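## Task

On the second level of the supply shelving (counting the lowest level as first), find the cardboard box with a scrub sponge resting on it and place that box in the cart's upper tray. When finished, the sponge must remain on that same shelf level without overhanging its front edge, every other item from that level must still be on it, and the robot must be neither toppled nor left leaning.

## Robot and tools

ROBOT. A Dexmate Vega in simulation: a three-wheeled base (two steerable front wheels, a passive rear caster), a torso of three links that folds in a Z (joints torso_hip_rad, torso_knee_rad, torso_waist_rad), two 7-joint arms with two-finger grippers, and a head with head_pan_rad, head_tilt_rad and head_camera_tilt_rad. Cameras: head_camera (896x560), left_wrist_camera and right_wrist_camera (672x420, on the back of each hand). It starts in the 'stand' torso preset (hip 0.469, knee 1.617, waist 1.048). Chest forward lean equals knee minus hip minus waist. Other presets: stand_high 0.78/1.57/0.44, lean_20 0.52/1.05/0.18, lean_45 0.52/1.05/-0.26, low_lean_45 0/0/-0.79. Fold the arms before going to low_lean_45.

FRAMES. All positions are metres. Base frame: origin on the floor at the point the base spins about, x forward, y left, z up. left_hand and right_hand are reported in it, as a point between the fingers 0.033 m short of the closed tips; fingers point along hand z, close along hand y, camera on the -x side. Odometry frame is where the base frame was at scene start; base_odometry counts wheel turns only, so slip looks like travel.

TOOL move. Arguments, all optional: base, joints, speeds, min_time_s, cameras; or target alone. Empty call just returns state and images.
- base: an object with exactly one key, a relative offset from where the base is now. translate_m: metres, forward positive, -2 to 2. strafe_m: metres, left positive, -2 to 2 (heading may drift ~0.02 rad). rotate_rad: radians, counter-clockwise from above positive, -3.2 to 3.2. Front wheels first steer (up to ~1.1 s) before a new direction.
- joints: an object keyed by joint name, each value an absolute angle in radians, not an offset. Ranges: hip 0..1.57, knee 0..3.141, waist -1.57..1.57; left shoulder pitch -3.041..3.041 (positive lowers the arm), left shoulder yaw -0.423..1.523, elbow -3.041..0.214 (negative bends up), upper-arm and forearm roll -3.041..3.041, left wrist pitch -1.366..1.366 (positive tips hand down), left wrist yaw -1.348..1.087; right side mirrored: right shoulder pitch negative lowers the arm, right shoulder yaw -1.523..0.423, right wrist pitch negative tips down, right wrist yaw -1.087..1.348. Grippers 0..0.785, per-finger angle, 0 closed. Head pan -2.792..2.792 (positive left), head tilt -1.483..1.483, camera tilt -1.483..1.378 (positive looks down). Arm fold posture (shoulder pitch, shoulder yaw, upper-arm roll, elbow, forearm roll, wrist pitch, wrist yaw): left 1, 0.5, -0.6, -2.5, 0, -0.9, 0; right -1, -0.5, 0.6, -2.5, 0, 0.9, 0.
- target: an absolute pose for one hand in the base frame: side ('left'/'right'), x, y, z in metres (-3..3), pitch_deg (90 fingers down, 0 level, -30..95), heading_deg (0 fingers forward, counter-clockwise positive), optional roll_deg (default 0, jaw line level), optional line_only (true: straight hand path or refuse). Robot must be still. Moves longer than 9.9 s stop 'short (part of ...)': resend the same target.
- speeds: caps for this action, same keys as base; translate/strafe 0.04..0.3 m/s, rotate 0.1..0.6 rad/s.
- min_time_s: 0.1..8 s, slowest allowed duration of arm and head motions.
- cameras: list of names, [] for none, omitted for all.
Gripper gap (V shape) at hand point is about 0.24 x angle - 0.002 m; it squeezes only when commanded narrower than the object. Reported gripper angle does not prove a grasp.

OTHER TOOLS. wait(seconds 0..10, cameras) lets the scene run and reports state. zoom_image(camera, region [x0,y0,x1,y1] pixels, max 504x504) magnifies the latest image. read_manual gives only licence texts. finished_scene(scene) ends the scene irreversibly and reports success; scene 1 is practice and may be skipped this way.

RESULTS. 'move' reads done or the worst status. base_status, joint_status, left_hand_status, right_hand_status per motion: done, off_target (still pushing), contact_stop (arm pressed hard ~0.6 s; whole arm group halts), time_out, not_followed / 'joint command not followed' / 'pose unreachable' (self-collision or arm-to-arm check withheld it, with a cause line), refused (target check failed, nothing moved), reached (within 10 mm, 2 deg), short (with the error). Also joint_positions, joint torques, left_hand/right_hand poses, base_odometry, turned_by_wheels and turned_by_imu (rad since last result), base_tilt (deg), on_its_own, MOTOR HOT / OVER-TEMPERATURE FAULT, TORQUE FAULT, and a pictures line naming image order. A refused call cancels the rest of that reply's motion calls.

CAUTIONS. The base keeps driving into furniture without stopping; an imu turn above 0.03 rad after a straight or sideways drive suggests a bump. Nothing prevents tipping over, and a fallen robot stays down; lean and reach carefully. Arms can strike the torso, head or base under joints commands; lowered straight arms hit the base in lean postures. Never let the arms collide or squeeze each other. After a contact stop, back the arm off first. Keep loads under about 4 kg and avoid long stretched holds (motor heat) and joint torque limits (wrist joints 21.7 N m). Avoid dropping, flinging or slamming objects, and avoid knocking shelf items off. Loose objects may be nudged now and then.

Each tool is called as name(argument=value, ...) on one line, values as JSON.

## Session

move(joints={"head_pan_rad": -1.3, "head_camera_tilt_rad": 0.3}, cameras=["head_camera"])

Scene clock: 1.53 s.
Joint torques (N m): left_arm=[7.22 0.31 1.05 -3.65 0.01 -3.11 0.17] | right_arm=[-4.22 0.17 0.27 -5.17 0.15 2.88 -0.08]
move: done
base_odometry: x=+0.000 y=+0.000 heading=+0.000
turned_by_wheels: +0.000
turned_by_imu: +0.000
base_tilt: forward=+0.1 right=+0.3
base_status: not commanded
joint_positions: torso_hip_rad=+0.469 torso_knee_rad=+1.617 torso_waist_rad=+1.048 left_shoulder_pitch_rad=+2.207 left_shoulder_yaw_rad=-0.004 left_upper_arm_roll_rad=-0.018 left_elbow_rad=-1.107 left_forearm_roll_rad=-0.008 left_wrist_pitch_rad=-0.518 left_wrist_yaw_rad=+0.011 left_gripper_rad=+0.005 right_shoulder_pitch_rad=-2.186 right_shoulder_yaw_rad=-0.016 right_upper_arm_roll_rad=-0.019 right_elbow_rad=-1.087 right_forearm_roll_rad=-0.017 right_wrist_pitch_rad=+0.491 right_wrist_yaw_rad=+0.011 right_gripper_rad=+0.005 head_pan_rad=-1.299 head_tilt_rad=+0.000 head_camera_tilt_rad=+0.299
joint_status: all done
chest: x=-0.0111 y=+0.0000 z=+1.4155 quat_wxyz=(+0.999, +0.000, +0.050, +0.000) (m; base frame)
left_hand: x=+0.2019 y=+0.2451 z=+0.6135 quat_wxyz=(+0.430, -0.012, +0.902, +0.013) pitch_deg=+39.0 heading_deg=+2.4 roll_deg=+0.9 back=up (m; base frame)
right_hand: x=+0.2001 y=-0.2164 z=+0.6013 quat_wxyz=(+0.418, -0.022, +0.908, +0.011) pitch_deg=+40.6 heading_deg=+2.8 roll_deg=+0.1 back=up (m; base frame)
pictures: head_camera
camera_calibration:
head_camera: T_world_to_cam=[[-0.953901, -0.277745, 0.113711, -0.214707], [-0.192301, 0.274746, -0.942091, 1.42829], [0.23042, -0.920528, -0.315491, 0.447271], [0, 0, 0, 1]] pos_world=[-0.0332088, -0.0403253, 1.5111]

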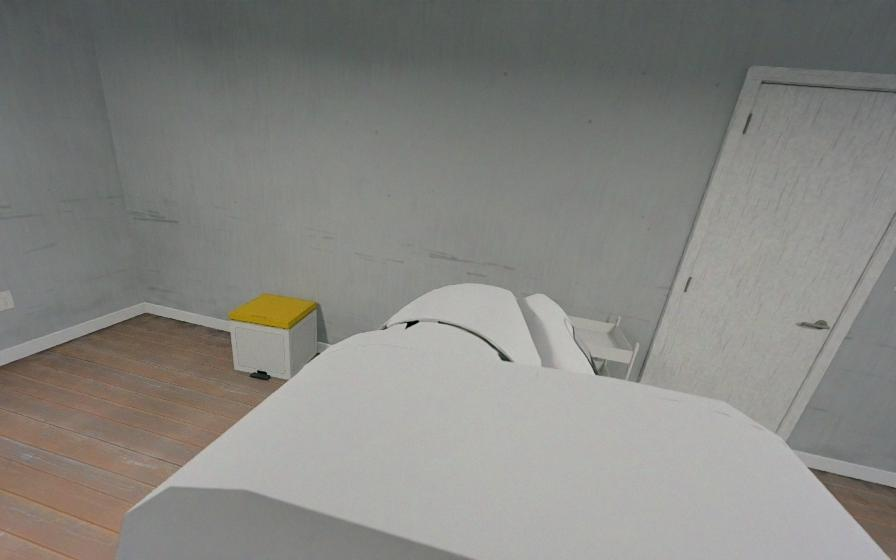

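move(joints={"head_pan_rad": 0, "head_camera_tilt_rad": 0.3}, cameras=["head_camera"])

Scene clock: 3.50 s.
Joint torques (N m): left_arm=[7.15 0.21 1.01 -4.51 -0.04 -2.75 0.08] | right_arm=[-3.16 -1.28 0.29 -3.06 -0.3 2.78 0.14]
move: done
base_odometry: x=+0.000 y=+0.000 heading=+0.000
turned_by_wheels: +0.000
turned_by_imu: +0.000
base_tilt: forward=+0.2 right=+0.3
base_status: not commanded
joint_positions: torso_hip_rad=+0.469 torso_knee_rad=+1.617 torso_waist_rad=+1.048 left_shoulder_pitch_rad=+2.207 left_shoulder_yaw_rad=-0.004 left_upper_arm_roll_rad=-0.018 left_elbow_rad=-1.107 left_forearm_roll_rad=-0.008 left_wrist_pitch_rad=-0.518 left_wrist_yaw_rad=+0.011 left_gripper_rad=+0.005 right_shoulder_pitch_rad=-2.186 right_shoulder_yaw_rad=-0.016 right_upper_arm_roll_rad=-0.019 right_elbow_rad=-1.087 right_forearm_roll_rad=-0.017 right_wrist_pitch_rad=+0.491 right_wrist_yaw_rad=+0.011 right_gripper_rad=+0.005 head_pan_rad=-0.001 head_tilt_rad=+0.000 head_camera_tilt_rad=+0.299
joint_status: all done
chest: x=-0.0111 y=+0.0000 z=+1.4155 quat_wxyz=(+0.999, +0.000, +0.050, +0.000) (m; base frame)
left_hand: x=+0.2019 y=+0.2451 z=+0.6135 quat_wxyz=(+0.430, -0.012, +0.902, +0.013) pitch_deg=+39.0 heading_deg=+2.4 roll_deg=+0.9 back=up (m; base frame)
right_hand: x=+0.2001 y=-0.2164 z=+0.6013 quat_wxyz=(+0.418, -0.022, +0.908, +0.011) pitch_deg=+40.6 heading_deg=+2.8 roll_deg=+0.1 back=up (m; base frame)
pictures: head_camera
camera_calibration:
head_camera: T_world_to_cam=[[0.0111038, -0.999796, 0.0168704, 0.00440766], [-0.384851, -0.0198448, -0.922765, 1.38461], [0.922912, 0.00375364, -0.384993, 0.604507], [0, 0, 0, 1]] pos_world=[-0.0250851, 0.029615, 1.51033]

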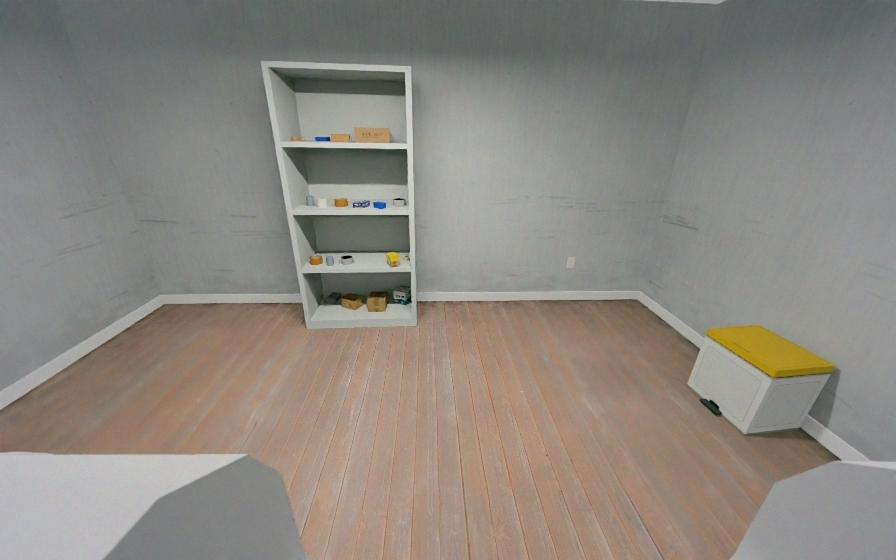

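move(base={"rotate_rad": 0.337}, cameras=[])

move(base={"translate_m": 1.66}, joints={"torso_hip_rad":0.1,"torso_knee_rad":0.9,"torso_waist_rad":0.3,"right_shoulder_pitch_rad":-1.134,"right_shoulder_yaw_rad":-1.262,"right_upper_arm_roll_rad":-0.369,"right_elbow_rad":-2.123,"right_forearm_roll_rad":1.541,"right_wrist_pitch_rad":-0.489,"right_wrist_yaw_rad":-0.633,"right_gripper_rad":0.58,"head_camera_tilt_rad":0.1}, cameras=[])

move(base={"rotate_rad": -0.26})

zoom_image(camera="head_camera", region=[350, 150, 600, 400])

Scene clock: 7.77 s.
Joint torques (N m): left_arm=[7.51 0.62 1.09 -3.79 -0.08 -3.48 0.11] | right_arm=[-4.95 -0.07 1.92 -5 -0.04 2.87 0.11]
move: done
base_odometry: x=+0.001 y=+0.000 heading=+0.337
turned_by_wheels: +0.337
turned_by_imu: +0.328
base_tilt: forward=+0.1 right=+0.3
base_status: done
joint_positions: torso_hip_rad=+0.469 torso_knee_rad=+1.617 torso_waist_rad=+1.048 left_shoulder_pitch_rad=+2.207 left_shoulder_yaw_rad=-0.004 left_upper_arm_roll_rad=-0.018 left_elbow_rad=-1.107 left_forearm_roll_rad=-0.008 left_wrist_pitch_rad=-0.518 left_wrist_yaw_rad=+0.011 left_gripper_rad=+0.005 right_shoulder_pitch_rad=-2.186 right_shoulder_yaw_rad=-0.016 right_upper_arm_roll_rad=-0.019 right_elbow_rad=-1.087 right_forearm_roll_rad=-0.017 right_wrist_pitch_rad=+0.491 right_wrist_yaw_rad=+0.011 right_gripper_rad=+0.005 head_pan_rad=-0.001 head_tilt_rad=+0.000 head_camera_tilt_rad=+0.299
joint_status: not commanded
chest: x=-0.0111 y=+0.0000 z=+1.4155 quat_wxyz=(+0.999, +0.000, +0.050, +0.000) (m; base frame)
left_hand: x=+0.2019 y=+0.2451 z=+0.6135 quat_wxyz=(+0.430, -0.012, +0.902, +0.013) pitch_deg=+39.0 heading_deg=+2.4 roll_deg=+0.9 back=up (m; base frame)
right_hand: x=+0.2001 y=-0.2164 z=+0.6013 quat_wxyz=(+0.418, -0.022, +0.908, +0.011) pitch_deg=+40.6 heading_deg=+2.8 roll_deg=+0.1 back=up (m; base frame)
pictures: none
No camera images: "cameras" was empty.

Scene clock: 15.13 s.
Joint torques (N m): left_arm=[12.78 0.2 0.05 -0.67 -0.65 -0.31 0.88] | right_arm=[16.59 -10.27 5.76 -7.47 -0.31 2.05 -0.6]
move: done
base_odometry: x=+1.568 y=+0.547 heading=+0.337
turned_by_wheels: +0.001
turned_by_imu: -0.006
base_tilt: forward=+0.2 right=+0.3
base_status: done
joint_positions: torso_hip_rad=+0.100 torso_knee_rad=+0.900 torso_waist_rad=+0.300 left_shoulder_pitch_rad=+2.207 left_shoulder_yaw_rad=-0.004 left_upper_arm_roll_rad=-0.018 left_elbow_rad=-1.107 left_forearm_roll_rad=-0.007 left_wrist_pitch_rad=-0.519 left_wrist_yaw_rad=+0.011 left_gripper_rad=+0.005 right_shoulder_pitch_rad=-1.135 right_shoulder_yaw_rad=-1.261 right_upper_arm_roll_rad=-0.369 right_elbow_rad=-2.122 right_forearm_roll_rad=+1.540 right_wrist_pitch_rad=-0.488 right_wrist_yaw_rad=-0.632 right_gripper_rad=+0.580 head_pan_rad=-0.001 head_tilt_rad=+0.000 head_camera_tilt_rad=+0.101
joint_status: all done
chest: x=+0.0990 y=+0.0000 z=+1.2033 quat_wxyz=(+0.969, +0.000, +0.247, +0.000) (m; base frame)
left_hand: x=-0.0171 y=+0.2449 z=+0.3819 quat_wxyz=(+0.243, -0.009, +0.970, +0.014) pitch_deg=+61.9 heading_deg=+3.9 roll_deg=+2.9 back=up (m; base frame)
right_hand: x=+0.6478 y=-0.2911 z=+0.6981 quat_wxyz=(+0.370, -0.035, +0.928, +0.024) pitch_deg=+46.5 heading_deg=+5.8 roll_deg=+1.5 back=up (m; base frame)
pictures: none
No camera images: "cameras" was empty.

Scene clock: 17.23 s.
Joint torques (N m): left_arm=[10.85 0.67 -0.49 -0.53 -0.73 -0.21 0.84] | right_arm=[17.46 -9.46 5.57 -7.66 -0.39 2.03 -0.3]
move: done
base_odometry: x=+1.568 y=+0.547 heading=+0.078
turned_by_wheels: -0.260
turned_by_imu: -0.251
base_tilt: forward=+0.2 right=+0.3
base_status: done
joint_positions: torso_hip_rad=+0.100 torso_knee_rad=+0.900 torso_waist_rad=+0.300 left_shoulder_pitch_rad=+2.207 left_shoulder_yaw_rad=-0.005 left_upper_arm_roll_rad=-0.018 left_elbow_rad=-1.107 left_forearm_roll_rad=-0.007 left_wrist_pitch_rad=-0.519 left_wrist_yaw_rad=+0.011 left_gripper_rad=+0.005 right_shoulder_pitch_rad=-1.134 right_shoulder_yaw_rad=-1.262 right_upper_arm_roll_rad=-0.369 right_elbow_rad=-2.123 right_forearm_roll_rad=+1.541 right_wrist_pitch_rad=-0.489 right_wrist_yaw_rad=-0.633 right_gripper_rad=+0.580 head_pan_rad=-0.001 head_tilt_rad=+0.000 head_camera_tilt_rad=+0.101
joint_status: not commanded
chest: x=+0.0989 y=+0.0000 z=+1.2033 quat_wxyz=(+0.969, +0.000, +0.247, +0.000) (m; base frame)
left_hand: x=-0.0171 y=+0.2449 z=+0.3819 quat_wxyz=(+0.243, -0.009, +0.970, +0.014) pitch_deg=+61.9 heading_deg=+3.9 roll_deg=+2.9 back=up (m; base frame)
right_hand: x=+0.6476 y=-0.2909 z=+0.6984 quat_wxyz=(+0.370, -0.035, +0.928, +0.024) pitch_deg=+46.5 heading_deg=+5.8 roll_deg=+1.5 back=up (m; base frame)
pictures: head_camera, left_wrist_camera, right_wrist_camera
camera_calibration:
head_camera: T_world_to_cam=[[0.0143941, -0.999794, 0.0143311, 0.00912511], [-0.561731, -0.0199427, -0.827079, 1.15024], [0.827194, 0.00385485, -0.561903, 0.634767], [0, 0, 0, 1]] pos_world=[0.120917, 0.0296151, 1.30788]
left_wrist_camera: T_world_to_cam=[[0.0369929, -0.999309, 0.0036842, 0.240192], [-0.920361, -0.0355062, -0.389455, 0.204413], [0.389317, 0.0110163, -0.921038, 0.509216], [0, 0, 0, 1]] pos_world=[-0.0189979, 0.241674, 0.547732]
right_wrist_camera: T_world_to_cam=[[0.0606865, -0.997731, 0.0291694, -0.357825], [-0.819434, -0.0664857, -0.569305, 0.960451], [0.569952, 0.0106468, -0.821609, 0.362825], [0, 0, 0, 1]] pos_world=[0.601949, -0.29702, 0.855327]

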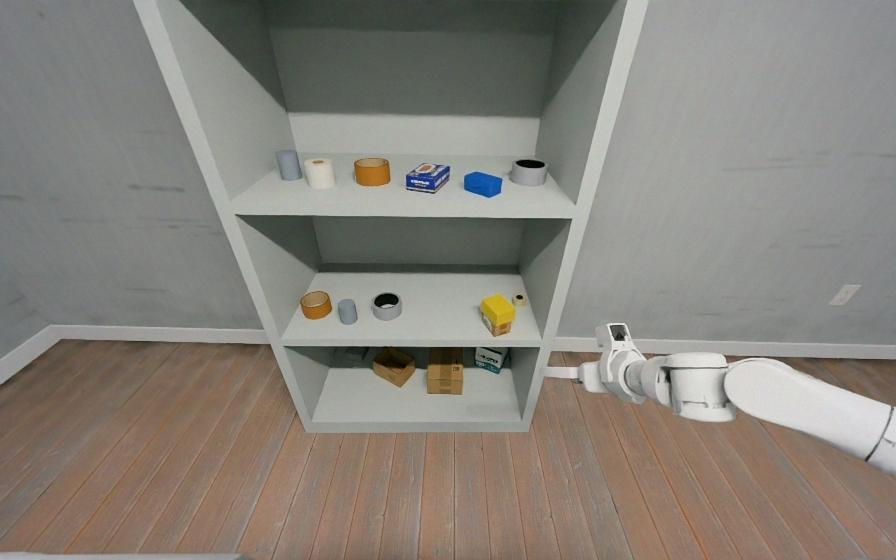

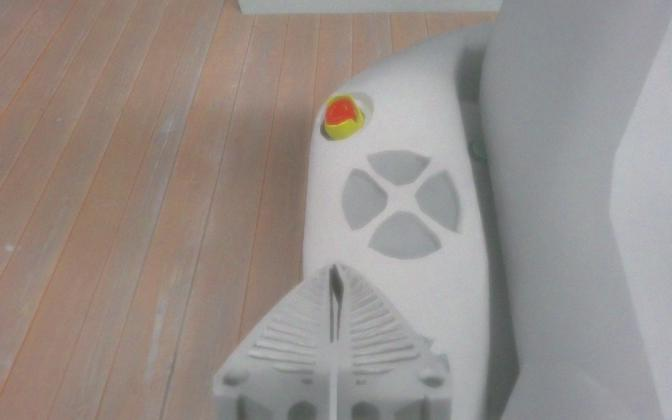

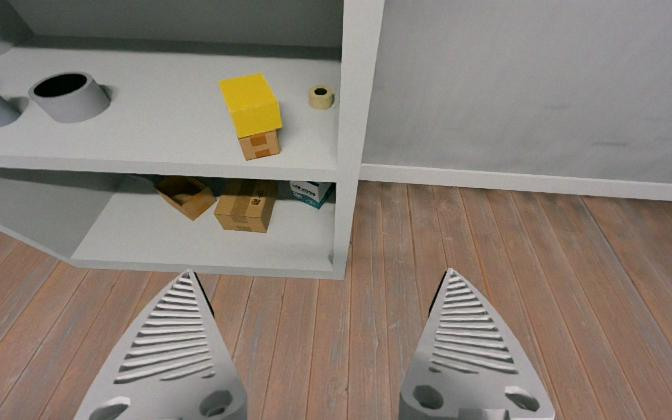

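Scaled by 2.016 from the camera's 896x560 image, which has a finer 960x600 frame.

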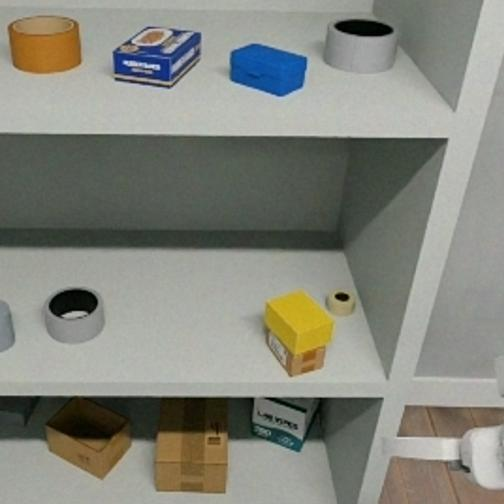

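move(target={"side":"right","x":0.575,"y":-0.21,"z":0.64,"pitch_deg":30,"heading_deg":24}, cameras=[])

move(base={"translate_m": 0.25}, joints={"head_camera_tilt_rad":0.2})

zoom_image(camera="head_camera", region=[380, 200, 630, 400])

Scene clock: 23.17 s.
Joint torques (N m): left_arm=[10.53 1.49 -0.67 -0.88 -0.81 0.21 0.71] | right_arm=[-0.39 -6.28 4.52 -4.44 -0.72 3.43 0.36]
move: done
base_odometry: x=+1.568 y=+0.547 heading=+0.078
turned_by_wheels: +0.000
turned_by_imu: +0.001
base_tilt: forward=+0.1 right=+0.3
base_status: not commanded
joint_positions: torso_hip_rad=+0.100 torso_knee_rad=+0.900 torso_waist_rad=+0.300 left_shoulder_pitch_rad=+2.207 left_shoulder_yaw_rad=-0.005 left_upper_arm_roll_rad=-0.018 left_elbow_rad=-1.107 left_forearm_roll_rad=-0.007 left_wrist_pitch_rad=-0.519 left_wrist_yaw_rad=+0.011 left_gripper_rad=+0.005 right_shoulder_pitch_rad=-1.459 right_shoulder_yaw_rad=-1.199 right_upper_arm_roll_rad=-0.531 right_elbow_rad=-1.959 right_forearm_roll_rad=+0.885 right_wrist_pitch_rad=+0.108 right_wrist_yaw_rad=-0.229 right_gripper_rad=+0.580 head_pan_rad=-0.001 head_tilt_rad=+0.000 head_camera_tilt_rad=+0.101
joint_status: not commanded
chest: x=+0.0989 y=+0.0000 z=+1.2033 quat_wxyz=(+0.969, +0.000, +0.247, +0.000) (m; base frame)
left_hand: x=-0.0171 y=+0.2449 z=+0.3819 quat_wxyz=(+0.243, -0.009, +0.970, +0.014) pitch_deg=+61.9 heading_deg=+3.9 roll_deg=+2.9 back=up (m; base frame)
right_hand: x=+0.5761 y=-0.2112 z=+0.6405 quat_wxyz=(+0.488, -0.178, +0.848, +0.103) pitch_deg=+30.1 heading_deg=+23.8 roll_deg=+0.0 back=up (m; base frame)
right_hand_status: reached (straight line, planned for 2.4 s): 2 mm and 0.3 deg off.
pictures: none
No camera images: "cameras" was empty.

Scene clock: 25.80 s.
Joint torques (N m): left_arm=[11.58 1.28 -0.29 -0.31 -0.8 -0.09 0.87] | right_arm=[-0.16 -5.46 3.93 -3.11 -0.55 2.82 0.37]
move: done
base_odometry: x=+1.817 y=+0.566 heading=+0.077
turned_by_wheels: -0.001
turned_by_imu: -0.002
base_tilt: forward=+0.2 right=+0.3
base_status: done
joint_positions: torso_hip_rad=+0.100 torso_knee_rad=+0.900 torso_waist_rad=+0.300 left_shoulder_pitch_rad=+2.207 left_shoulder_yaw_rad=-0.005 left_upper_arm_roll_rad=-0.018 left_elbow_rad=-1.107 left_forearm_roll_rad=-0.007 left_wrist_pitch_rad=-0.519 left_wrist_yaw_rad=+0.011 left_gripper_rad=+0.005 right_shoulder_pitch_rad=-1.460 right_shoulder_yaw_rad=-1.198 right_upper_arm_roll_rad=-0.533 right_elbow_rad=-1.956 right_forearm_roll_rad=+0.879 right_wrist_pitch_rad=+0.113 right_wrist_yaw_rad=-0.226 right_gripper_rad=+0.580 head_pan_rad=-0.001 head_tilt_rad=+0.000 head_camera_tilt_rad=+0.199
joint_status: all done
chest: x=+0.0990 y=+0.0000 z=+1.2033 quat_wxyz=(+0.969, +0.000, +0.248, +0.000) (m; base frame)
left_hand: x=-0.0171 y=+0.2449 z=+0.3819 quat_wxyz=(+0.243, -0.009, +0.970, +0.014) pitch_deg=+61.9 heading_deg=+3.9 roll_deg=+2.9 back=up (m; base frame)
right_hand: x=+0.5750 y=-0.2101 z=+0.6400 quat_wxyz=(+0.489, -0.180, +0.847, +0.104) pitch_deg=+30.0 heading_deg=+24.0 roll_deg=+0.0 back=up (m; base frame)
pictures: head_camera, left_wrist_camera, right_wrist_camera
camera_calibration:
head_camera: T_world_to_cam=[[0.0157364, -0.999794, 0.0128427, 0.0109622], [-0.640513, -0.0199426, -0.767689, 1.07852], [0.767786, 0.00385474, -0.640694, 0.740212], [0, 0, 0, 1]] pos_world=[0.122305, 0.0296151, 1.30207]
left_wrist_camera: T_world_to_cam=[[0.0369944, -0.999309, 0.0036805, 0.240194], [-0.920397, -0.0355072, -0.38937, 0.204366], [0.389231, 0.011017, -0.921074, 0.509234], [0, 0, 0, 1]] pos_world=[-0.0189979, 0.241674, 0.547732]
right_wrist_camera: T_world_to_cam=[[0.374173, -0.926553, 0.0386626, -0.442422], [-0.56925, -0.262395, -0.779168, 0.822388], [0.732085, 0.269535, -0.625621, 0.191124], [0, 0, 0, 1]] pos_world=[0.493768, -0.245652, 0.777455]

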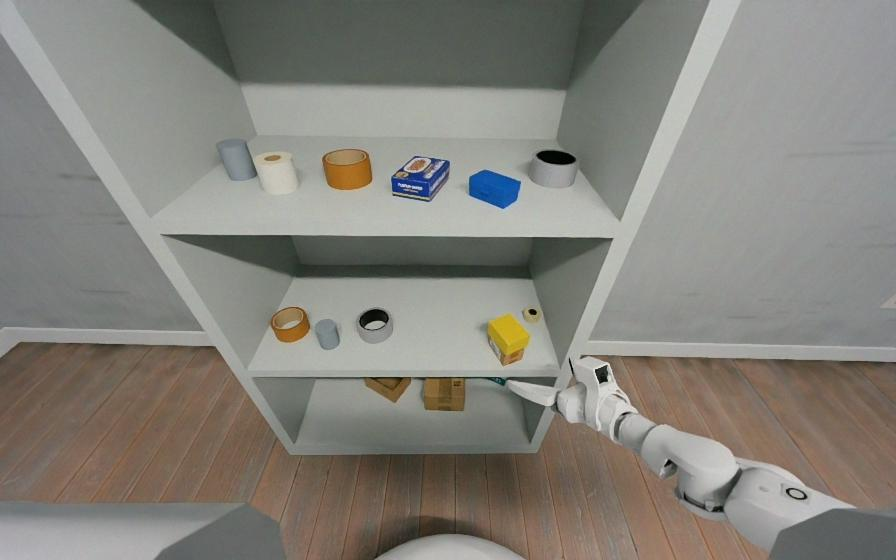

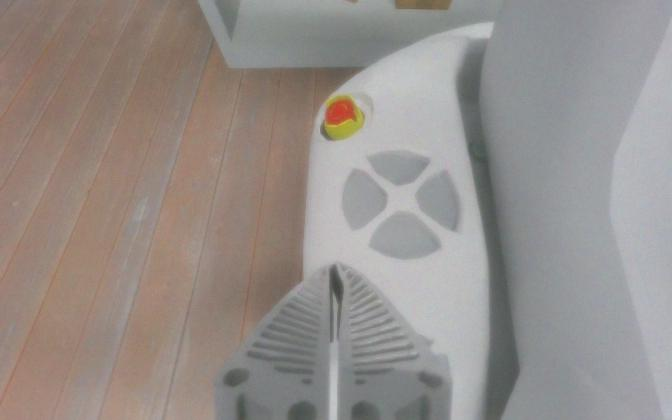

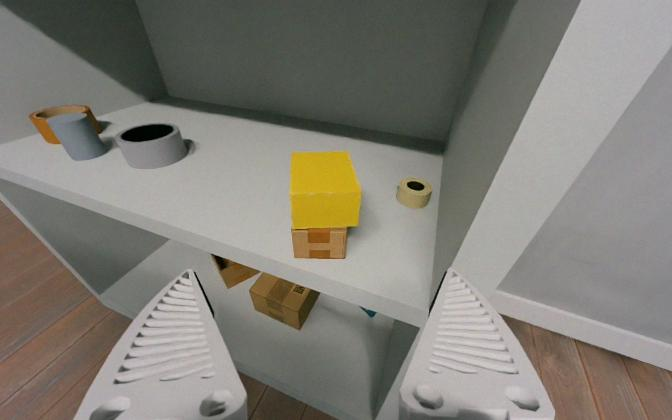

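Scaled by 2.016 from the camera's 896x560 image, which has a finer 960x600 frame.

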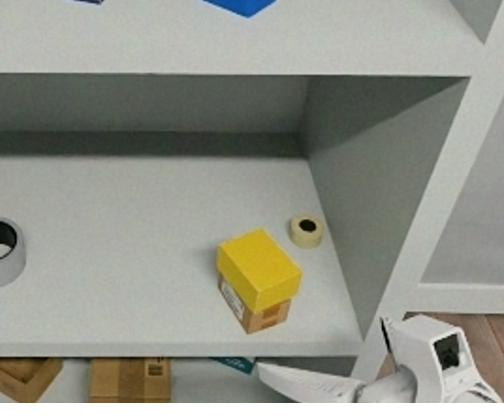

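move(target={"side":"right","x":0.715,"y":-0.149,"z":0.608,"pitch_deg":30,"heading_deg":24}, cameras=["right_wrist_camera"])

move(joints={"right_gripper_rad":0.2}, cameras=["right_wrist_camera"])

Scene clock: 29.77 s.
Joint torques (N m): left_arm=[11.24 1.29 -0.47 -0.74 -0.72 -0.45 0.89] | right_arm=[18.08 -3.24 4.35 -4.14 -0.12 2.8 0.16]
move: done
base_odometry: x=+1.817 y=+0.566 heading=+0.077
turned_by_wheels: +0.000
turned_by_imu: +0.001
base_tilt: forward=+0.2 right=+0.3
base_status: not commanded
joint_positions: torso_hip_rad=+0.100 torso_knee_rad=+0.900 torso_waist_rad=+0.300 left_shoulder_pitch_rad=+2.207 left_shoulder_yaw_rad=-0.005 left_upper_arm_roll_rad=-0.018 left_elbow_rad=-1.107 left_forearm_roll_rad=-0.007 left_wrist_pitch_rad=-0.519 left_wrist_yaw_rad=+0.011 left_gripper_rad=+0.005 right_shoulder_pitch_rad=-0.977 right_shoulder_yaw_rad=-0.779 right_upper_arm_roll_rad=-0.703 right_elbow_rad=-1.572 right_forearm_roll_rad=+0.749 right_wrist_pitch_rad=-0.132 right_wrist_yaw_rad=-0.097 right_gripper_rad=+0.580 head_pan_rad=-0.001 head_tilt_rad=+0.000 head_camera_tilt_rad=+0.199
joint_status: not commanded
chest: x=+0.0990 y=+0.0000 z=+1.2033 quat_wxyz=(+0.969, +0.000, +0.248, +0.000) (m; base frame)
left_hand: x=-0.0171 y=+0.2449 z=+0.3819 quat_wxyz=(+0.243, -0.009, +0.970, +0.014) pitch_deg=+61.9 heading_deg=+3.9 roll_deg=+2.9 back=up (m; base frame)
right_hand: x=+0.7131 y=-0.1503 z=+0.6078 quat_wxyz=(+0.489, -0.180, +0.847, +0.104) pitch_deg=+30.0 heading_deg=+23.9 roll_deg=+0.0 back=up (m; base frame)
right_hand_status: reached (straight line, planned for 1.9 s): 2 mm and 0.1 deg off.
pictures: right_wrist_camera
camera_calibration:
right_wrist_camera: T_world_to_cam=[[0.373436, -0.926846, 0.0387487, -0.437132], [-0.569617, -0.262073, -0.779008, 0.891833], [0.732176, 0.268838, -0.625815, 0.0536443], [0, 0, 0, 1]] pos_world=[0.631968, -0.185851, 0.745255]

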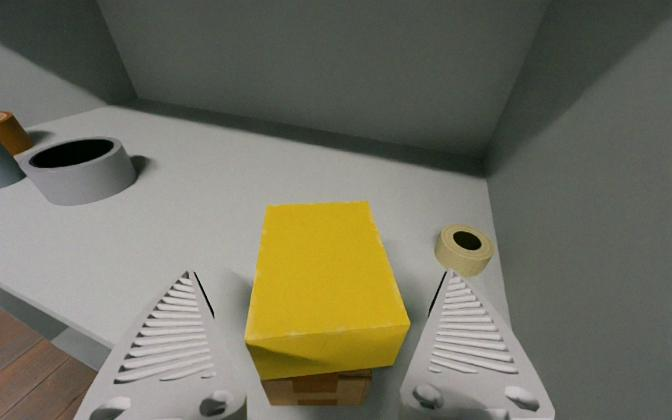

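Scene clock: 30.70 s.
Joint torques (N m): left_arm=[11.92 1.29 -0.43 -1.15 -0.8 0.46 0.8] | right_arm=[18.09 -1.74 3.97 -4.08 -0.36 3.06 0.06]
move: done
base_odometry: x=+1.817 y=+0.566 heading=+0.077
turned_by_wheels: +0.000
turned_by_imu: +0.000
base_tilt: forward=+0.1 right=+0.2
base_status: not commanded
joint_positions: torso_hip_rad=+0.100 torso_knee_rad=+0.900 torso_waist_rad=+0.300 left_shoulder_pitch_rad=+2.207 left_shoulder_yaw_rad=-0.005 left_upper_arm_roll_rad=-0.018 left_elbow_rad=-1.107 left_forearm_roll_rad=-0.007 left_wrist_pitch_rad=-0.519 left_wrist_yaw_rad=+0.011 left_gripper_rad=+0.005 right_shoulder_pitch_rad=-0.973 right_shoulder_yaw_rad=-0.775 right_upper_arm_roll_rad=-0.704 right_elbow_rad=-1.568 right_forearm_roll_rad=+0.748 right_wrist_pitch_rad=-0.133 right_wrist_yaw_rad=-0.095 right_gripper_rad=+0.201 head_pan_rad=-0.001 head_tilt_rad=+0.000 head_camera_tilt_rad=+0.199
joint_status: all done
chest: x=+0.0990 y=+0.0000 z=+1.2033 quat_wxyz=(+0.969, +0.000, +0.248, +0.000) (m; base frame)
left_hand: x=-0.0171 y=+0.2449 z=+0.3819 quat_wxyz=(+0.243, -0.009, +0.970, +0.014) pitch_deg=+61.9 heading_deg=+3.9 roll_deg=+2.9 back=up (m; base frame)
right_hand: x=+0.7145 y=-0.1493 z=+0.6077 quat_wxyz=(+0.489, -0.180, +0.847, +0.104) pitch_deg=+30.0 heading_deg=+24.0 roll_deg=+0.0 back=up (m; base frame)
pictures: right_wrist_camera
camera_calibration:
right_wrist_camera: T_world_to_cam=[[0.374038, -0.926608, 0.0386435, -0.436947], [-0.569525, -0.262383, -0.778971, 0.892615], [0.73194, 0.269357, -0.625868, 0.0526448], [0, 0, 0, 1]] pos_world=[0.633268, -0.184852, 0.745155]

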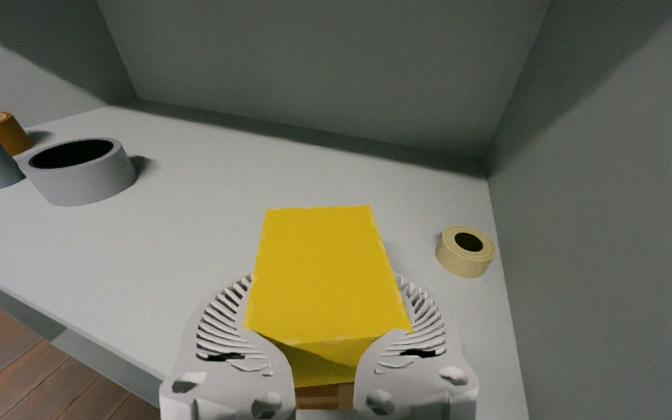

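move(target={"side":"right","x":0.745,"y":0.045,"z":0.69,"pitch_deg":30,"heading_deg":24}, cameras=[])

move(target={"side":"right","x":0.755,"y":0.045,"z":0.557,"pitch_deg":30,"heading_deg":24})

zoom_image(camera="head_camera", region=[380, 200, 630, 400])

Scene clock: 35.70 s.
Joint torques (N m): left_arm=[11.47 0.47 -0.81 -0.8 -0.7 -0.12 0.88] | right_arm=[21.18 3.42 2.59 -12.2 -0.85 2.38 -0.08]
move: done
base_odometry: x=+1.817 y=+0.566 heading=+0.077
turned_by_wheels: +0.000
turned_by_imu: +0.001
base_tilt: forward=+0.2 right=+0.3
base_status: not commanded
joint_positions: torso_hip_rad=+0.100 torso_knee_rad=+0.900 torso_waist_rad=+0.300 left_shoulder_pitch_rad=+2.207 left_shoulder_yaw_rad=-0.005 left_upper_arm_roll_rad=-0.018 left_elbow_rad=-1.107 left_forearm_roll_rad=-0.007 left_wrist_pitch_rad=-0.519 left_wrist_yaw_rad=+0.011 left_gripper_rad=+0.005 right_shoulder_pitch_rad=-0.768 right_shoulder_yaw_rad=-0.432 right_upper_arm_roll_rad=-0.825 right_elbow_rad=-1.700 right_forearm_roll_rad=+0.727 right_wrist_pitch_rad=-0.504 right_wrist_yaw_rad=-0.437 right_gripper_rad=+0.201 head_pan_rad=-0.001 head_tilt_rad=+0.000 head_camera_tilt_rad=+0.199
joint_status: not commanded
chest: x=+0.0990 y=+0.0000 z=+1.2033 quat_wxyz=(+0.969, +0.000, +0.248, +0.000) (m; base frame)
left_hand: x=-0.0171 y=+0.2449 z=+0.3819 quat_wxyz=(+0.243, -0.009, +0.970, +0.014) pitch_deg=+61.9 heading_deg=+3.9 roll_deg=+2.9 back=up (m; base frame)
right_hand: x=+0.7445 y=+0.0420 z=+0.6878 quat_wxyz=(+0.488, -0.180, +0.848, +0.104) pitch_deg=+30.1 heading_deg=+24.0 roll_deg=+0.0 back=up (m; base frame)
right_hand_status: reached (straight line, planned for 1.6 s): 4 mm and 0.1 deg off.
pictures: none
No camera images: "cameras" was empty.

Scene clock: 39.83 s.
Joint torques (N m): left_arm=[12.13 1.67 -0.46 -1.1 -0.77 -0.05 0.72] | right_arm=[17.17 4.42 -0.03 -3.4 -0.18 -0.07 0.38]
move: done
base_odometry: x=+1.817 y=+0.566 heading=+0.077
turned_by_wheels: +0.000
turned_by_imu: +0.001
base_tilt: forward=+0.2 right=+0.3
base_status: not commanded
joint_positions: torso_hip_rad=+0.100 torso_knee_rad=+0.900 torso_waist_rad=+0.300 left_shoulder_pitch_rad=+2.207 left_shoulder_yaw_rad=-0.005 left_upper_arm_roll_rad=-0.018 left_elbow_rad=-1.107 left_forearm_roll_rad=-0.007 left_wrist_pitch_rad=-0.519 left_wrist_yaw_rad=+0.011 left_gripper_rad=+0.005 right_shoulder_pitch_rad=-0.708 right_shoulder_yaw_rad=-0.197 right_upper_arm_roll_rad=-0.932 right_elbow_rad=-0.987 right_forearm_roll_rad=+0.579 right_wrist_pitch_rad=-0.042 right_wrist_yaw_rad=-0.218 right_gripper_rad=+0.201 head_pan_rad=-0.001 head_tilt_rad=+0.000 head_camera_tilt_rad=+0.199
joint_status: not commanded
chest: x=+0.0988 y=+0.0000 z=+1.2034 quat_wxyz=(+0.969, +0.000, +0.247, +0.000) (m; base frame)
left_hand: x=-0.0171 y=+0.2449 z=+0.3819 quat_wxyz=(+0.243, -0.009, +0.970, +0.014) pitch_deg=+61.9 heading_deg=+3.9 roll_deg=+2.9 back=up (m; base frame)
right_hand: x=+0.7551 y=+0.0449 z=+0.5580 quat_wxyz=(+0.489, -0.180, +0.847, +0.104) pitch_deg=+30.0 heading_deg=+24.0 roll_deg=+0.0 back=up (m; base frame)
right_hand_status: reached (straight line, planned for 2.6 s): 1 mm and 0.1 deg off.
pictures: head_camera, left_wrist_camera, right_wrist_camera
camera_calibration:
head_camera: T_world_to_cam=[[0.0157339, -0.999794, 0.0128481, 0.0109586], [-0.640296, -0.0199442, -0.767869, 1.0786], [0.767967, 0.00385501, -0.640478, 0.740061], [0, 0, 0, 1]] pos_world=[0.122106, 0.0296151, 1.30207]
left_wrist_camera: T_world_to_cam=[[0.0369927, -0.999309, 0.00369231, 0.240188], [-0.920274, -0.0355067, -0.38966, 0.204528], [0.389522, 0.0110166, -0.920951, 0.509172], [0, 0, 0, 1]] pos_world=[-0.0189977, 0.241674, 0.547732]
right_wrist_camera: T_world_to_cam=[[0.3736, -0.926802, 0.0382099, -0.269718], [-0.568919, -0.261481, -0.779717, 0.927916], [0.732635, 0.269564, -0.624965, -0.0615463], [0, 0, 0, 1]] pos_world=[0.673767, 0.0092479, 0.695354]

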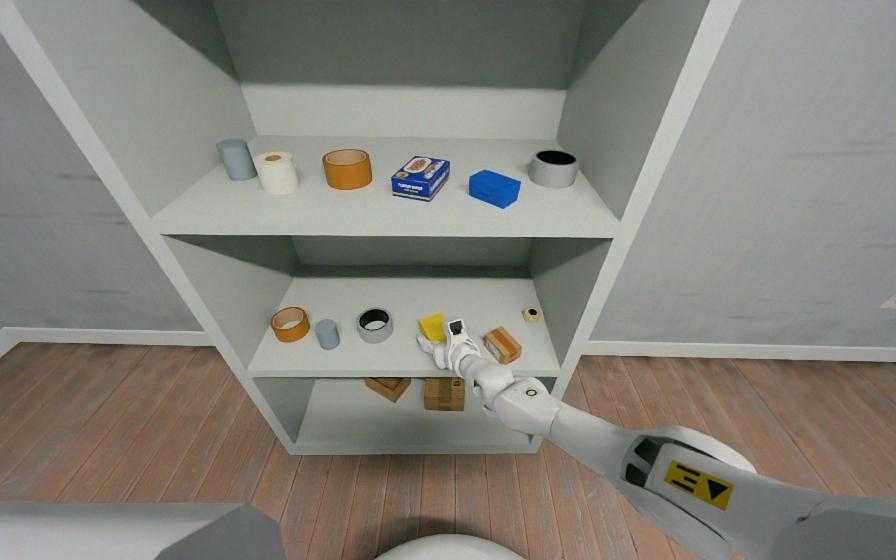

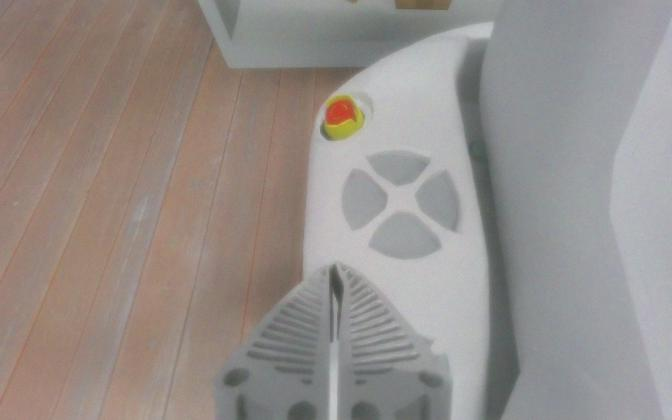

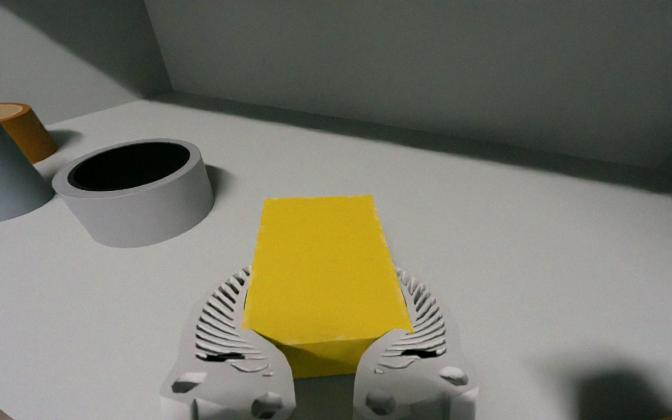

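Scaled by 2.016 from the camera's 896x560 image, which has a finer 960x600 frame.

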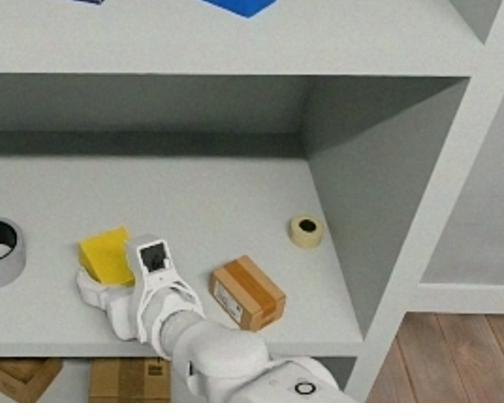

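move(target={"side":"right","x":0.755,"y":0.045,"z":0.547,"pitch_deg":30,"heading_deg":24}, cameras=[])

move(joints={"right_gripper_rad":0.47}, cameras=["right_wrist_camera"])

move(target={"side":"right","x":0.615,"y":-0.018,"z":0.635,"pitch_deg":32,"heading_deg":24}, cameras=["right_wrist_camera"])

move(target={"side":"right","x":0.59,"y":-0.205,"z":0.62,"pitch_deg":35,"heading_deg":24}, cameras=["right_wrist_camera","head_camera"])

Scene clock: 42.63 s.
Joint torques (N m): left_arm=[11.2 0.98 -0.22 -1.66 -0.8 0.37 0.85] | right_arm=[11.78 1.8 -1.23 4.66 0.57 -4.34 0.32]
move: done
base_odometry: x=+1.817 y=+0.566 heading=+0.077
turned_by_wheels: +0.000
turned_by_imu: +0.000
base_tilt: forward=+0.1 right=+0.3
base_status: not commanded
joint_positions: torso_hip_rad=+0.100 torso_knee_rad=+0.900 torso_waist_rad=+0.300 left_shoulder_pitch_rad=+2.207 left_shoulder_yaw_rad=-0.005 left_upper_arm_roll_rad=-0.018 left_elbow_rad=-1.107 left_forearm_roll_rad=-0.007 left_wrist_pitch_rad=-0.519 left_wrist_yaw_rad=+0.011 left_gripper_rad=+0.005 right_shoulder_pitch_rad=-0.694 right_shoulder_yaw_rad=-0.161 right_upper_arm_roll_rad=-0.937 right_elbow_rad=-0.895 right_forearm_roll_rad=+0.571 right_wrist_pitch_rad=+0.011 right_wrist_yaw_rad=-0.194 right_gripper_rad=+0.201 head_pan_rad=-0.001 head_tilt_rad=+0.000 head_camera_tilt_rad=+0.199
joint_status: not commanded
chest: x=+0.0982 y=+0.0000 z=+1.2035 quat_wxyz=(+0.969, +0.000, +0.247, +0.000) (m; base frame)
left_hand: x=-0.0170 y=+0.2449 z=+0.3819 quat_wxyz=(+0.243, -0.009, +0.970, +0.014) pitch_deg=+61.8 heading_deg=+3.9 roll_deg=+2.9 back=up (m; base frame)
right_hand: x=+0.7555 y=+0.0454 z=+0.5494 quat_wxyz=(+0.490, -0.180, +0.846, +0.104) pitch_deg=+29.8 heading_deg=+24.0 roll_deg=+0.0 back=up (m; base frame)
right_hand_status: reached (straight line, planned for 0.6 s): 2 mm and 0.2 deg off.
pictures: none
No camera images: "cameras" was empty.

Scene clock: 43.43 s.
Joint torques (N m): left_arm=[11.28 1.2 -0.47 -0.4 -0.74 -0.36 0.9] | right_arm=[10.5 2.48 -1.91 -0.86 0.01 -1.49 0.66]
move: done
base_odometry: x=+1.817 y=+0.566 heading=+0.077
turned_by_wheels: +0.000
turned_by_imu: +0.001
base_tilt: forward=+0.2 right=+0.3
base_status: not commanded
joint_positions: torso_hip_rad=+0.100 torso_knee_rad=+0.900 torso_waist_rad=+0.300 left_shoulder_pitch_rad=+2.207 left_shoulder_yaw_rad=-0.005 left_upper_arm_roll_rad=-0.018 left_elbow_rad=-1.107 left_forearm_roll_rad=-0.007 left_wrist_pitch_rad=-0.519 left_wrist_yaw_rad=+0.011 left_gripper_rad=+0.005 right_shoulder_pitch_rad=-0.693 right_shoulder_yaw_rad=-0.159 right_upper_arm_roll_rad=-0.937 right_elbow_rad=-0.890 right_forearm_roll_rad=+0.571 right_wrist_pitch_rad=+0.013 right_wrist_yaw_rad=-0.193 right_gripper_rad=+0.470 head_pan_rad=-0.001 head_tilt_rad=+0.000 head_camera_tilt_rad=+0.199
joint_status: all done
chest: x=+0.0985 y=+0.0000 z=+1.2034 quat_wxyz=(+0.969, +0.000, +0.247, +0.000) (m; base frame)
left_hand: x=-0.0170 y=+0.2449 z=+0.3819 quat_wxyz=(+0.243, -0.009, +0.970, +0.014) pitch_deg=+61.8 heading_deg=+3.9 roll_deg=+2.9 back=up (m; base frame)
right_hand: x=+0.7554 y=+0.0451 z=+0.5482 quat_wxyz=(+0.490, -0.180, +0.847, +0.104) pitch_deg=+29.9 heading_deg=+24.0 roll_deg=+0.0 back=up (m; base frame)
pictures: right_wrist_camera
camera_calibration:
right_wrist_camera: T_world_to_cam=[[0.373735, -0.926736, 0.0385051, -0.269523], [-0.567778, -0.261406, -0.780573, 0.920179], [0.733451, 0.269865, -0.623877, -0.069232], [0, 0, 0, 1]] pos_world=[0.673966, 0.00944748, 0.685452]

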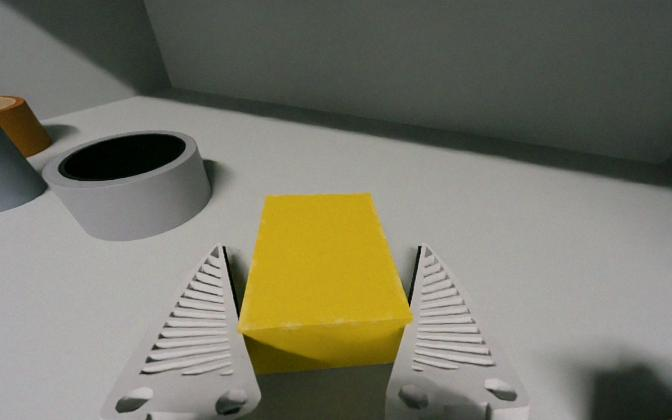

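Scene clock: 48.73 s.
Joint torques (N m): left_arm=[11.16 1.7 -0.41 -0.9 -0.75 -0.47 0.8] | right_arm=[3.8 -2.76 7.52 -12.93 -0.59 2.94 -0.41]
move: done
base_odometry: x=+1.817 y=+0.566 heading=+0.077
turned_by_wheels: +0.000
turned_by_imu: +0.001
base_tilt: forward=+0.1 right=+0.3
base_status: not commanded
joint_positions: torso_hip_rad=+0.100 torso_knee_rad=+0.900 torso_waist_rad=+0.300 left_shoulder_pitch_rad=+2.207 left_shoulder_yaw_rad=-0.005 left_upper_arm_roll_rad=-0.018 left_elbow_rad=-1.107 left_forearm_roll_rad=-0.007 left_wrist_pitch_rad=-0.519 left_wrist_yaw_rad=+0.011 left_gripper_rad=+0.005 right_shoulder_pitch_rad=-1.090 right_shoulder_yaw_rad=-0.706 right_upper_arm_roll_rad=-0.817 right_elbow_rad=-1.975 right_forearm_roll_rad=+0.707 right_wrist_pitch_rad=-0.351 right_wrist_yaw_rad=-0.493 right_gripper_rad=+0.470 head_pan_rad=-0.001 head_tilt_rad=+0.000 head_camera_tilt_rad=+0.199
joint_status: not commanded
chest: x=+0.0988 y=+0.0000 z=+1.2034 quat_wxyz=(+0.969, +0.000, +0.247, +0.000) (m; base frame)
left_hand: x=-0.0171 y=+0.2449 z=+0.3819 quat_wxyz=(+0.243, -0.009, +0.970, +0.014) pitch_deg=+61.8 heading_deg=+3.9 roll_deg=+2.9 back=up (m; base frame)
right_hand: x=+0.6159 y=-0.0178 z=+0.6336 quat_wxyz=(+0.474, -0.182, +0.856, +0.101) pitch_deg=+32.1 heading_deg=+24.0 roll_deg=+0.0 back=up (m; base frame)
right_hand_status: reached (straight line, planned for 3.7 s): 2 mm and 0.1 deg off.
pictures: right_wrist_camera
camera_calibration:
right_wrist_camera: T_world_to_cam=[[0.37535, -0.926029, 0.0397799, -0.280722], [-0.594249, -0.273362, -0.7564, 0.891913], [0.711323, 0.260276, -0.652898, 0.135219], [0, 0, 0, 1]] pos_world=[0.539203, -0.0513363, 0.774095]

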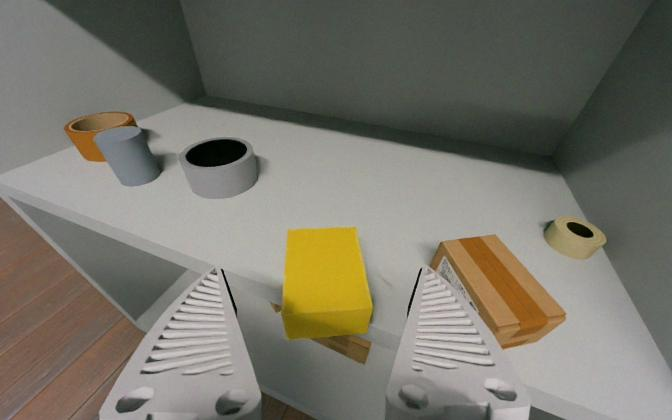

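Scene clock: 52.03 s.
Joint torques (N m): left_arm=[10.99 1.9 -0.49 -0.9 -0.76 -0.17 0.68] | right_arm=[0.77 -6.88 9.33 -4.23 -0.35 3.46 0.11]
move: done
base_odometry: x=+1.817 y=+0.566 heading=+0.077
turned_by_wheels: +0.000
turned_by_imu: +0.001
base_tilt: forward=+0.2 right=+0.3
base_status: not commanded
joint_positions: torso_hip_rad=+0.100 torso_knee_rad=+0.900 torso_waist_rad=+0.300 left_shoulder_pitch_rad=+2.207 left_shoulder_yaw_rad=-0.005 left_upper_arm_roll_rad=-0.018 left_elbow_rad=-1.107 left_forearm_roll_rad=-0.007 left_wrist_pitch_rad=-0.519 left_wrist_yaw_rad=+0.011 left_gripper_rad=+0.005 right_shoulder_pitch_rad=-1.337 right_shoulder_yaw_rad=-1.154 right_upper_arm_roll_rad=-0.571 right_elbow_rad=-1.958 right_forearm_roll_rad=+0.917 right_wrist_pitch_rad=-0.072 right_wrist_yaw_rad=-0.230 right_gripper_rad=+0.470 head_pan_rad=-0.001 head_tilt_rad=+0.000 head_camera_tilt_rad=+0.199
joint_status: not commanded
chest: x=+0.0988 y=+0.0000 z=+1.2034 quat_wxyz=(+0.969, +0.000, +0.247, +0.000) (m; base frame)
left_hand: x=-0.0171 y=+0.2449 z=+0.3819 quat_wxyz=(+0.243, -0.009, +0.970, +0.014) pitch_deg=+61.8 heading_deg=+3.9 roll_deg=+2.9 back=up (m; base frame)
right_hand: x=+0.5899 y=-0.2028 z=+0.6194 quat_wxyz=(+0.451, -0.184, +0.868, +0.096) pitch_deg=+35.0 heading_deg=+24.0 roll_deg=+0.0 back=up (m; base frame)
right_hand_status: reached (straight line, planned for 1.8 s): 2 mm and 0.0 deg off.
pictures: head_camera, right_wrist_camera
camera_calibration:
head_camera: T_world_to_cam=[[0.0157327, -0.999794, 0.0128467, 0.0109621], [-0.640296, -0.0199423, -0.767869, 1.07853], [0.767967, 0.00385499, -0.640478, 0.740138], [0, 0, 0, 1]] pos_world=[0.122006, 0.0296151, 1.30207]
right_wrist_camera: T_world_to_cam=[[0.377047, -0.925282, 0.0410989, -0.443422], [-0.629453, -0.288545, -0.721478, 0.811184], [0.679429, 0.246161, -0.691217, 0.232309], [0, 0, 0, 1]] pos_world=[0.519956, -0.233413, 0.764051]

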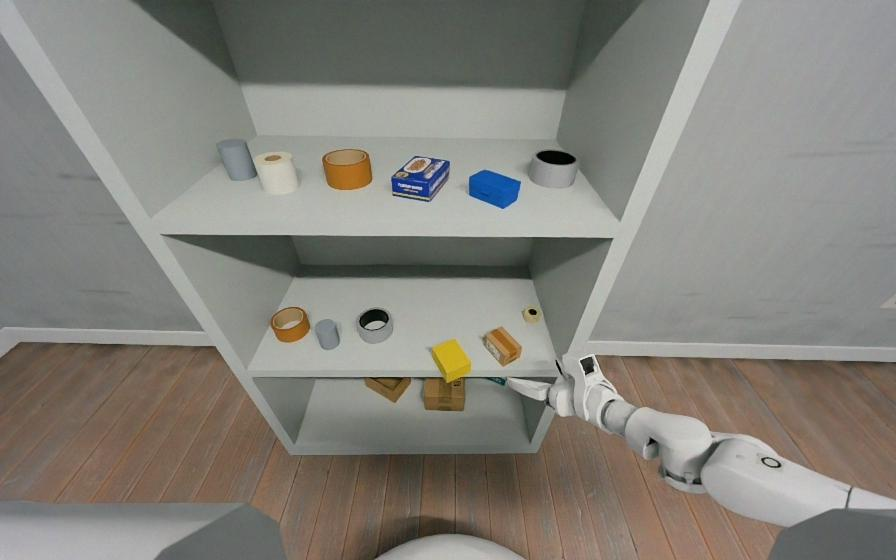

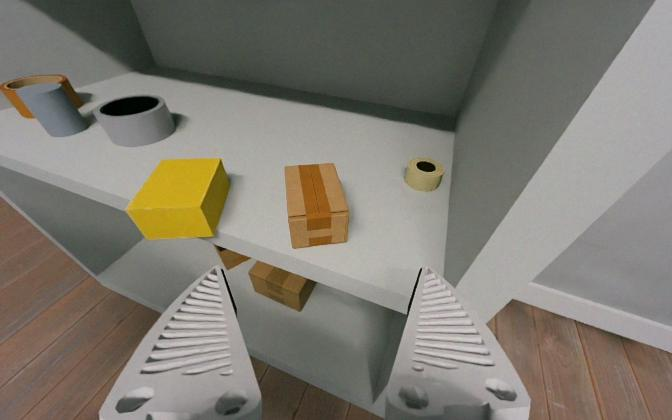

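move(joints={"right_gripper_rad":0.17}, cameras=[])

move(target={"side":"right","x":0.54,"y":-0.045,"z":0.562,"pitch_deg":22,"heading_deg":24}, cameras=["right_wrist_camera","head_camera"])

zoom_image(camera="head_camera", region=[380, 250, 580, 430])

Scene clock: 53.83 s.
Joint torques (N m): left_arm=[10.67 0.27 -0.59 -0.46 -0.78 0.37 0.79] | right_arm=[0.03 -7.61 9.75 -4.29 -0.18 3.17 0.01]
move: done
base_odometry: x=+1.817 y=+0.566 heading=+0.077
turned_by_wheels: +0.000
turned_by_imu: +0.000
base_tilt: forward=+0.2 right=+0.3
base_status: not commanded
joint_positions: torso_hip_rad=+0.100 torso_knee_rad=+0.900 torso_waist_rad=+0.300 left_shoulder_pitch_rad=+2.207 left_shoulder_yaw_rad=-0.005 left_upper_arm_roll_rad=-0.018 left_elbow_rad=-1.107 left_forearm_roll_rad=-0.007 left_wrist_pitch_rad=-0.519 left_wrist_yaw_rad=+0.011 left_gripper_rad=+0.005 right_shoulder_pitch_rad=-1.340 right_shoulder_yaw_rad=-1.159 right_upper_arm_roll_rad=-0.568 right_elbow_rad=-1.957 right_forearm_roll_rad=+0.920 right_wrist_pitch_rad=-0.068 right_wrist_yaw_rad=-0.226 right_gripper_rad=+0.170 head_pan_rad=-0.001 head_tilt_rad=+0.000 head_camera_tilt_rad=+0.199
joint_status: all done
chest: x=+0.0988 y=+0.0000 z=+1.2034 quat_wxyz=(+0.969, +0.000, +0.247, +0.000) (m; base frame)
left_hand: x=-0.0171 y=+0.2449 z=+0.3819 quat_wxyz=(+0.243, -0.009, +0.970, +0.014) pitch_deg=+61.8 heading_deg=+3.9 roll_deg=+2.9 back=up (m; base frame)
right_hand: x=+0.5898 y=-0.2048 z=+0.6197 quat_wxyz=(+0.451, -0.184, +0.868, +0.096) pitch_deg=+35.0 heading_deg=+24.0 roll_deg=+0.0 back=up (m; base frame)
pictures: none
No camera images: "cameras" was empty.

Scene clock: 57.47 s.
Joint torques (N m): left_arm=[11.93 -0.05 -0.46 -0.74 -0.68 0.15 0.84] | right_arm=[9.31 -1.32 1 -6.25 -0.73 4.05 -0.44]
move: done
base_odometry: x=+1.817 y=+0.566 heading=+0.077
turned_by_wheels: +0.000
turned_by_imu: +0.001
base_tilt: forward=+0.2 right=+0.3
base_status: not commanded
joint_positions: torso_hip_rad=+0.100 torso_knee_rad=+0.900 torso_waist_rad=+0.300 left_shoulder_pitch_rad=+2.207 left_shoulder_yaw_rad=-0.005 left_upper_arm_roll_rad=-0.018 left_elbow_rad=-1.107 left_forearm_roll_rad=-0.007 left_wrist_pitch_rad=-0.519 left_wrist_yaw_rad=+0.011 left_gripper_rad=+0.005 right_shoulder_pitch_rad=-1.306 right_shoulder_yaw_rad=-0.632 right_upper_arm_roll_rad=-0.859 right_elbow_rad=-1.541 right_forearm_roll_rad=+0.418 right_wrist_pitch_rad=+0.297 right_wrist_yaw_rad=-0.352 right_gripper_rad=+0.170 head_pan_rad=-0.001 head_tilt_rad=+0.000 head_camera_tilt_rad=+0.199
joint_status: not commanded
chest: x=+0.0988 y=+0.0000 z=+1.2034 quat_wxyz=(+0.969, +0.000, +0.247, +0.000) (m; base frame)
left_hand: x=-0.0171 y=+0.2449 z=+0.3819 quat_wxyz=(+0.243, -0.009, +0.970, +0.014) pitch_deg=+61.8 heading_deg=+3.9 roll_deg=+2.9 back=up (m; base frame)
right_hand: x=+0.5405 y=-0.0473 z=+0.5619 quat_wxyz=(+0.546, -0.172, +0.812, +0.116) pitch_deg=+22.2 heading_deg=+23.9 roll_deg=+0.0 back=up (m; base frame)
right_hand_status: reached (straight line, planned for 2.1 s): 2 mm and 0.2 deg off.
pictures: head_camera, right_wrist_camera
camera_calibration:
head_camera: T_world_to_cam=[[0.0157327, -0.999794, 0.0128467, 0.0109621], [-0.640296, -0.0199423, -0.767869, 1.07853], [0.767967, 0.00385499, -0.640478, 0.740138], [0, 0, 0, 1]] pos_world=[0.122006, 0.0296151, 1.30207]
right_wrist_camera: T_world_to_cam=[[0.368674, -0.928944, 0.0338123, -0.270163], [-0.466971, -0.216535, -0.857351, 0.775418], [0.803752, 0.300294, -0.513621, 0.0234582], [0, 0, 0, 1]] pos_world=[0.442845, -0.0901047, 0.685989]

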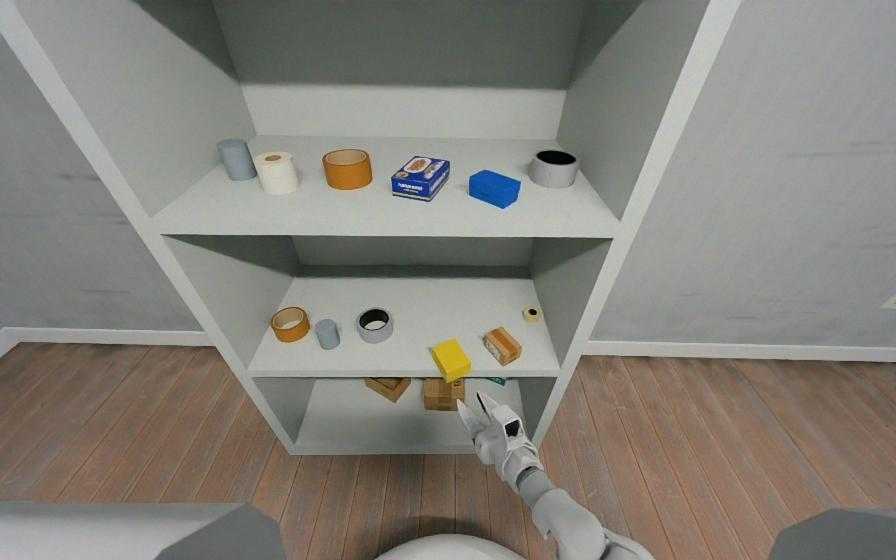

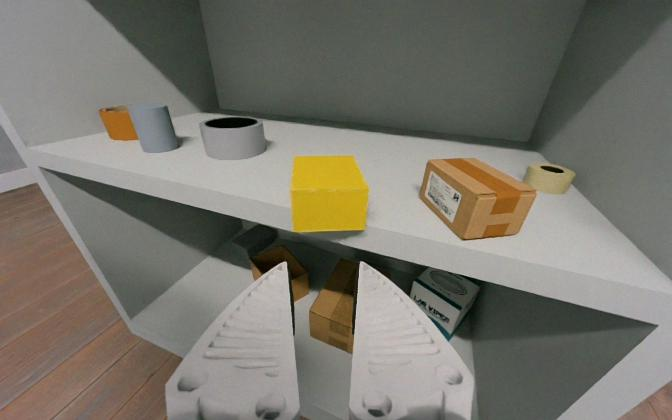

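Scaled by 2.520 from the camera's 896x560 image, which has a finer 960x600 frame.

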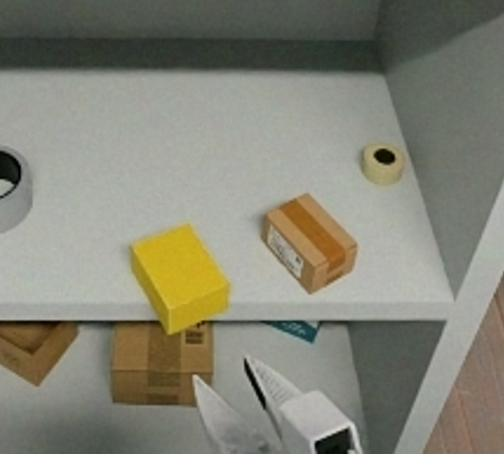

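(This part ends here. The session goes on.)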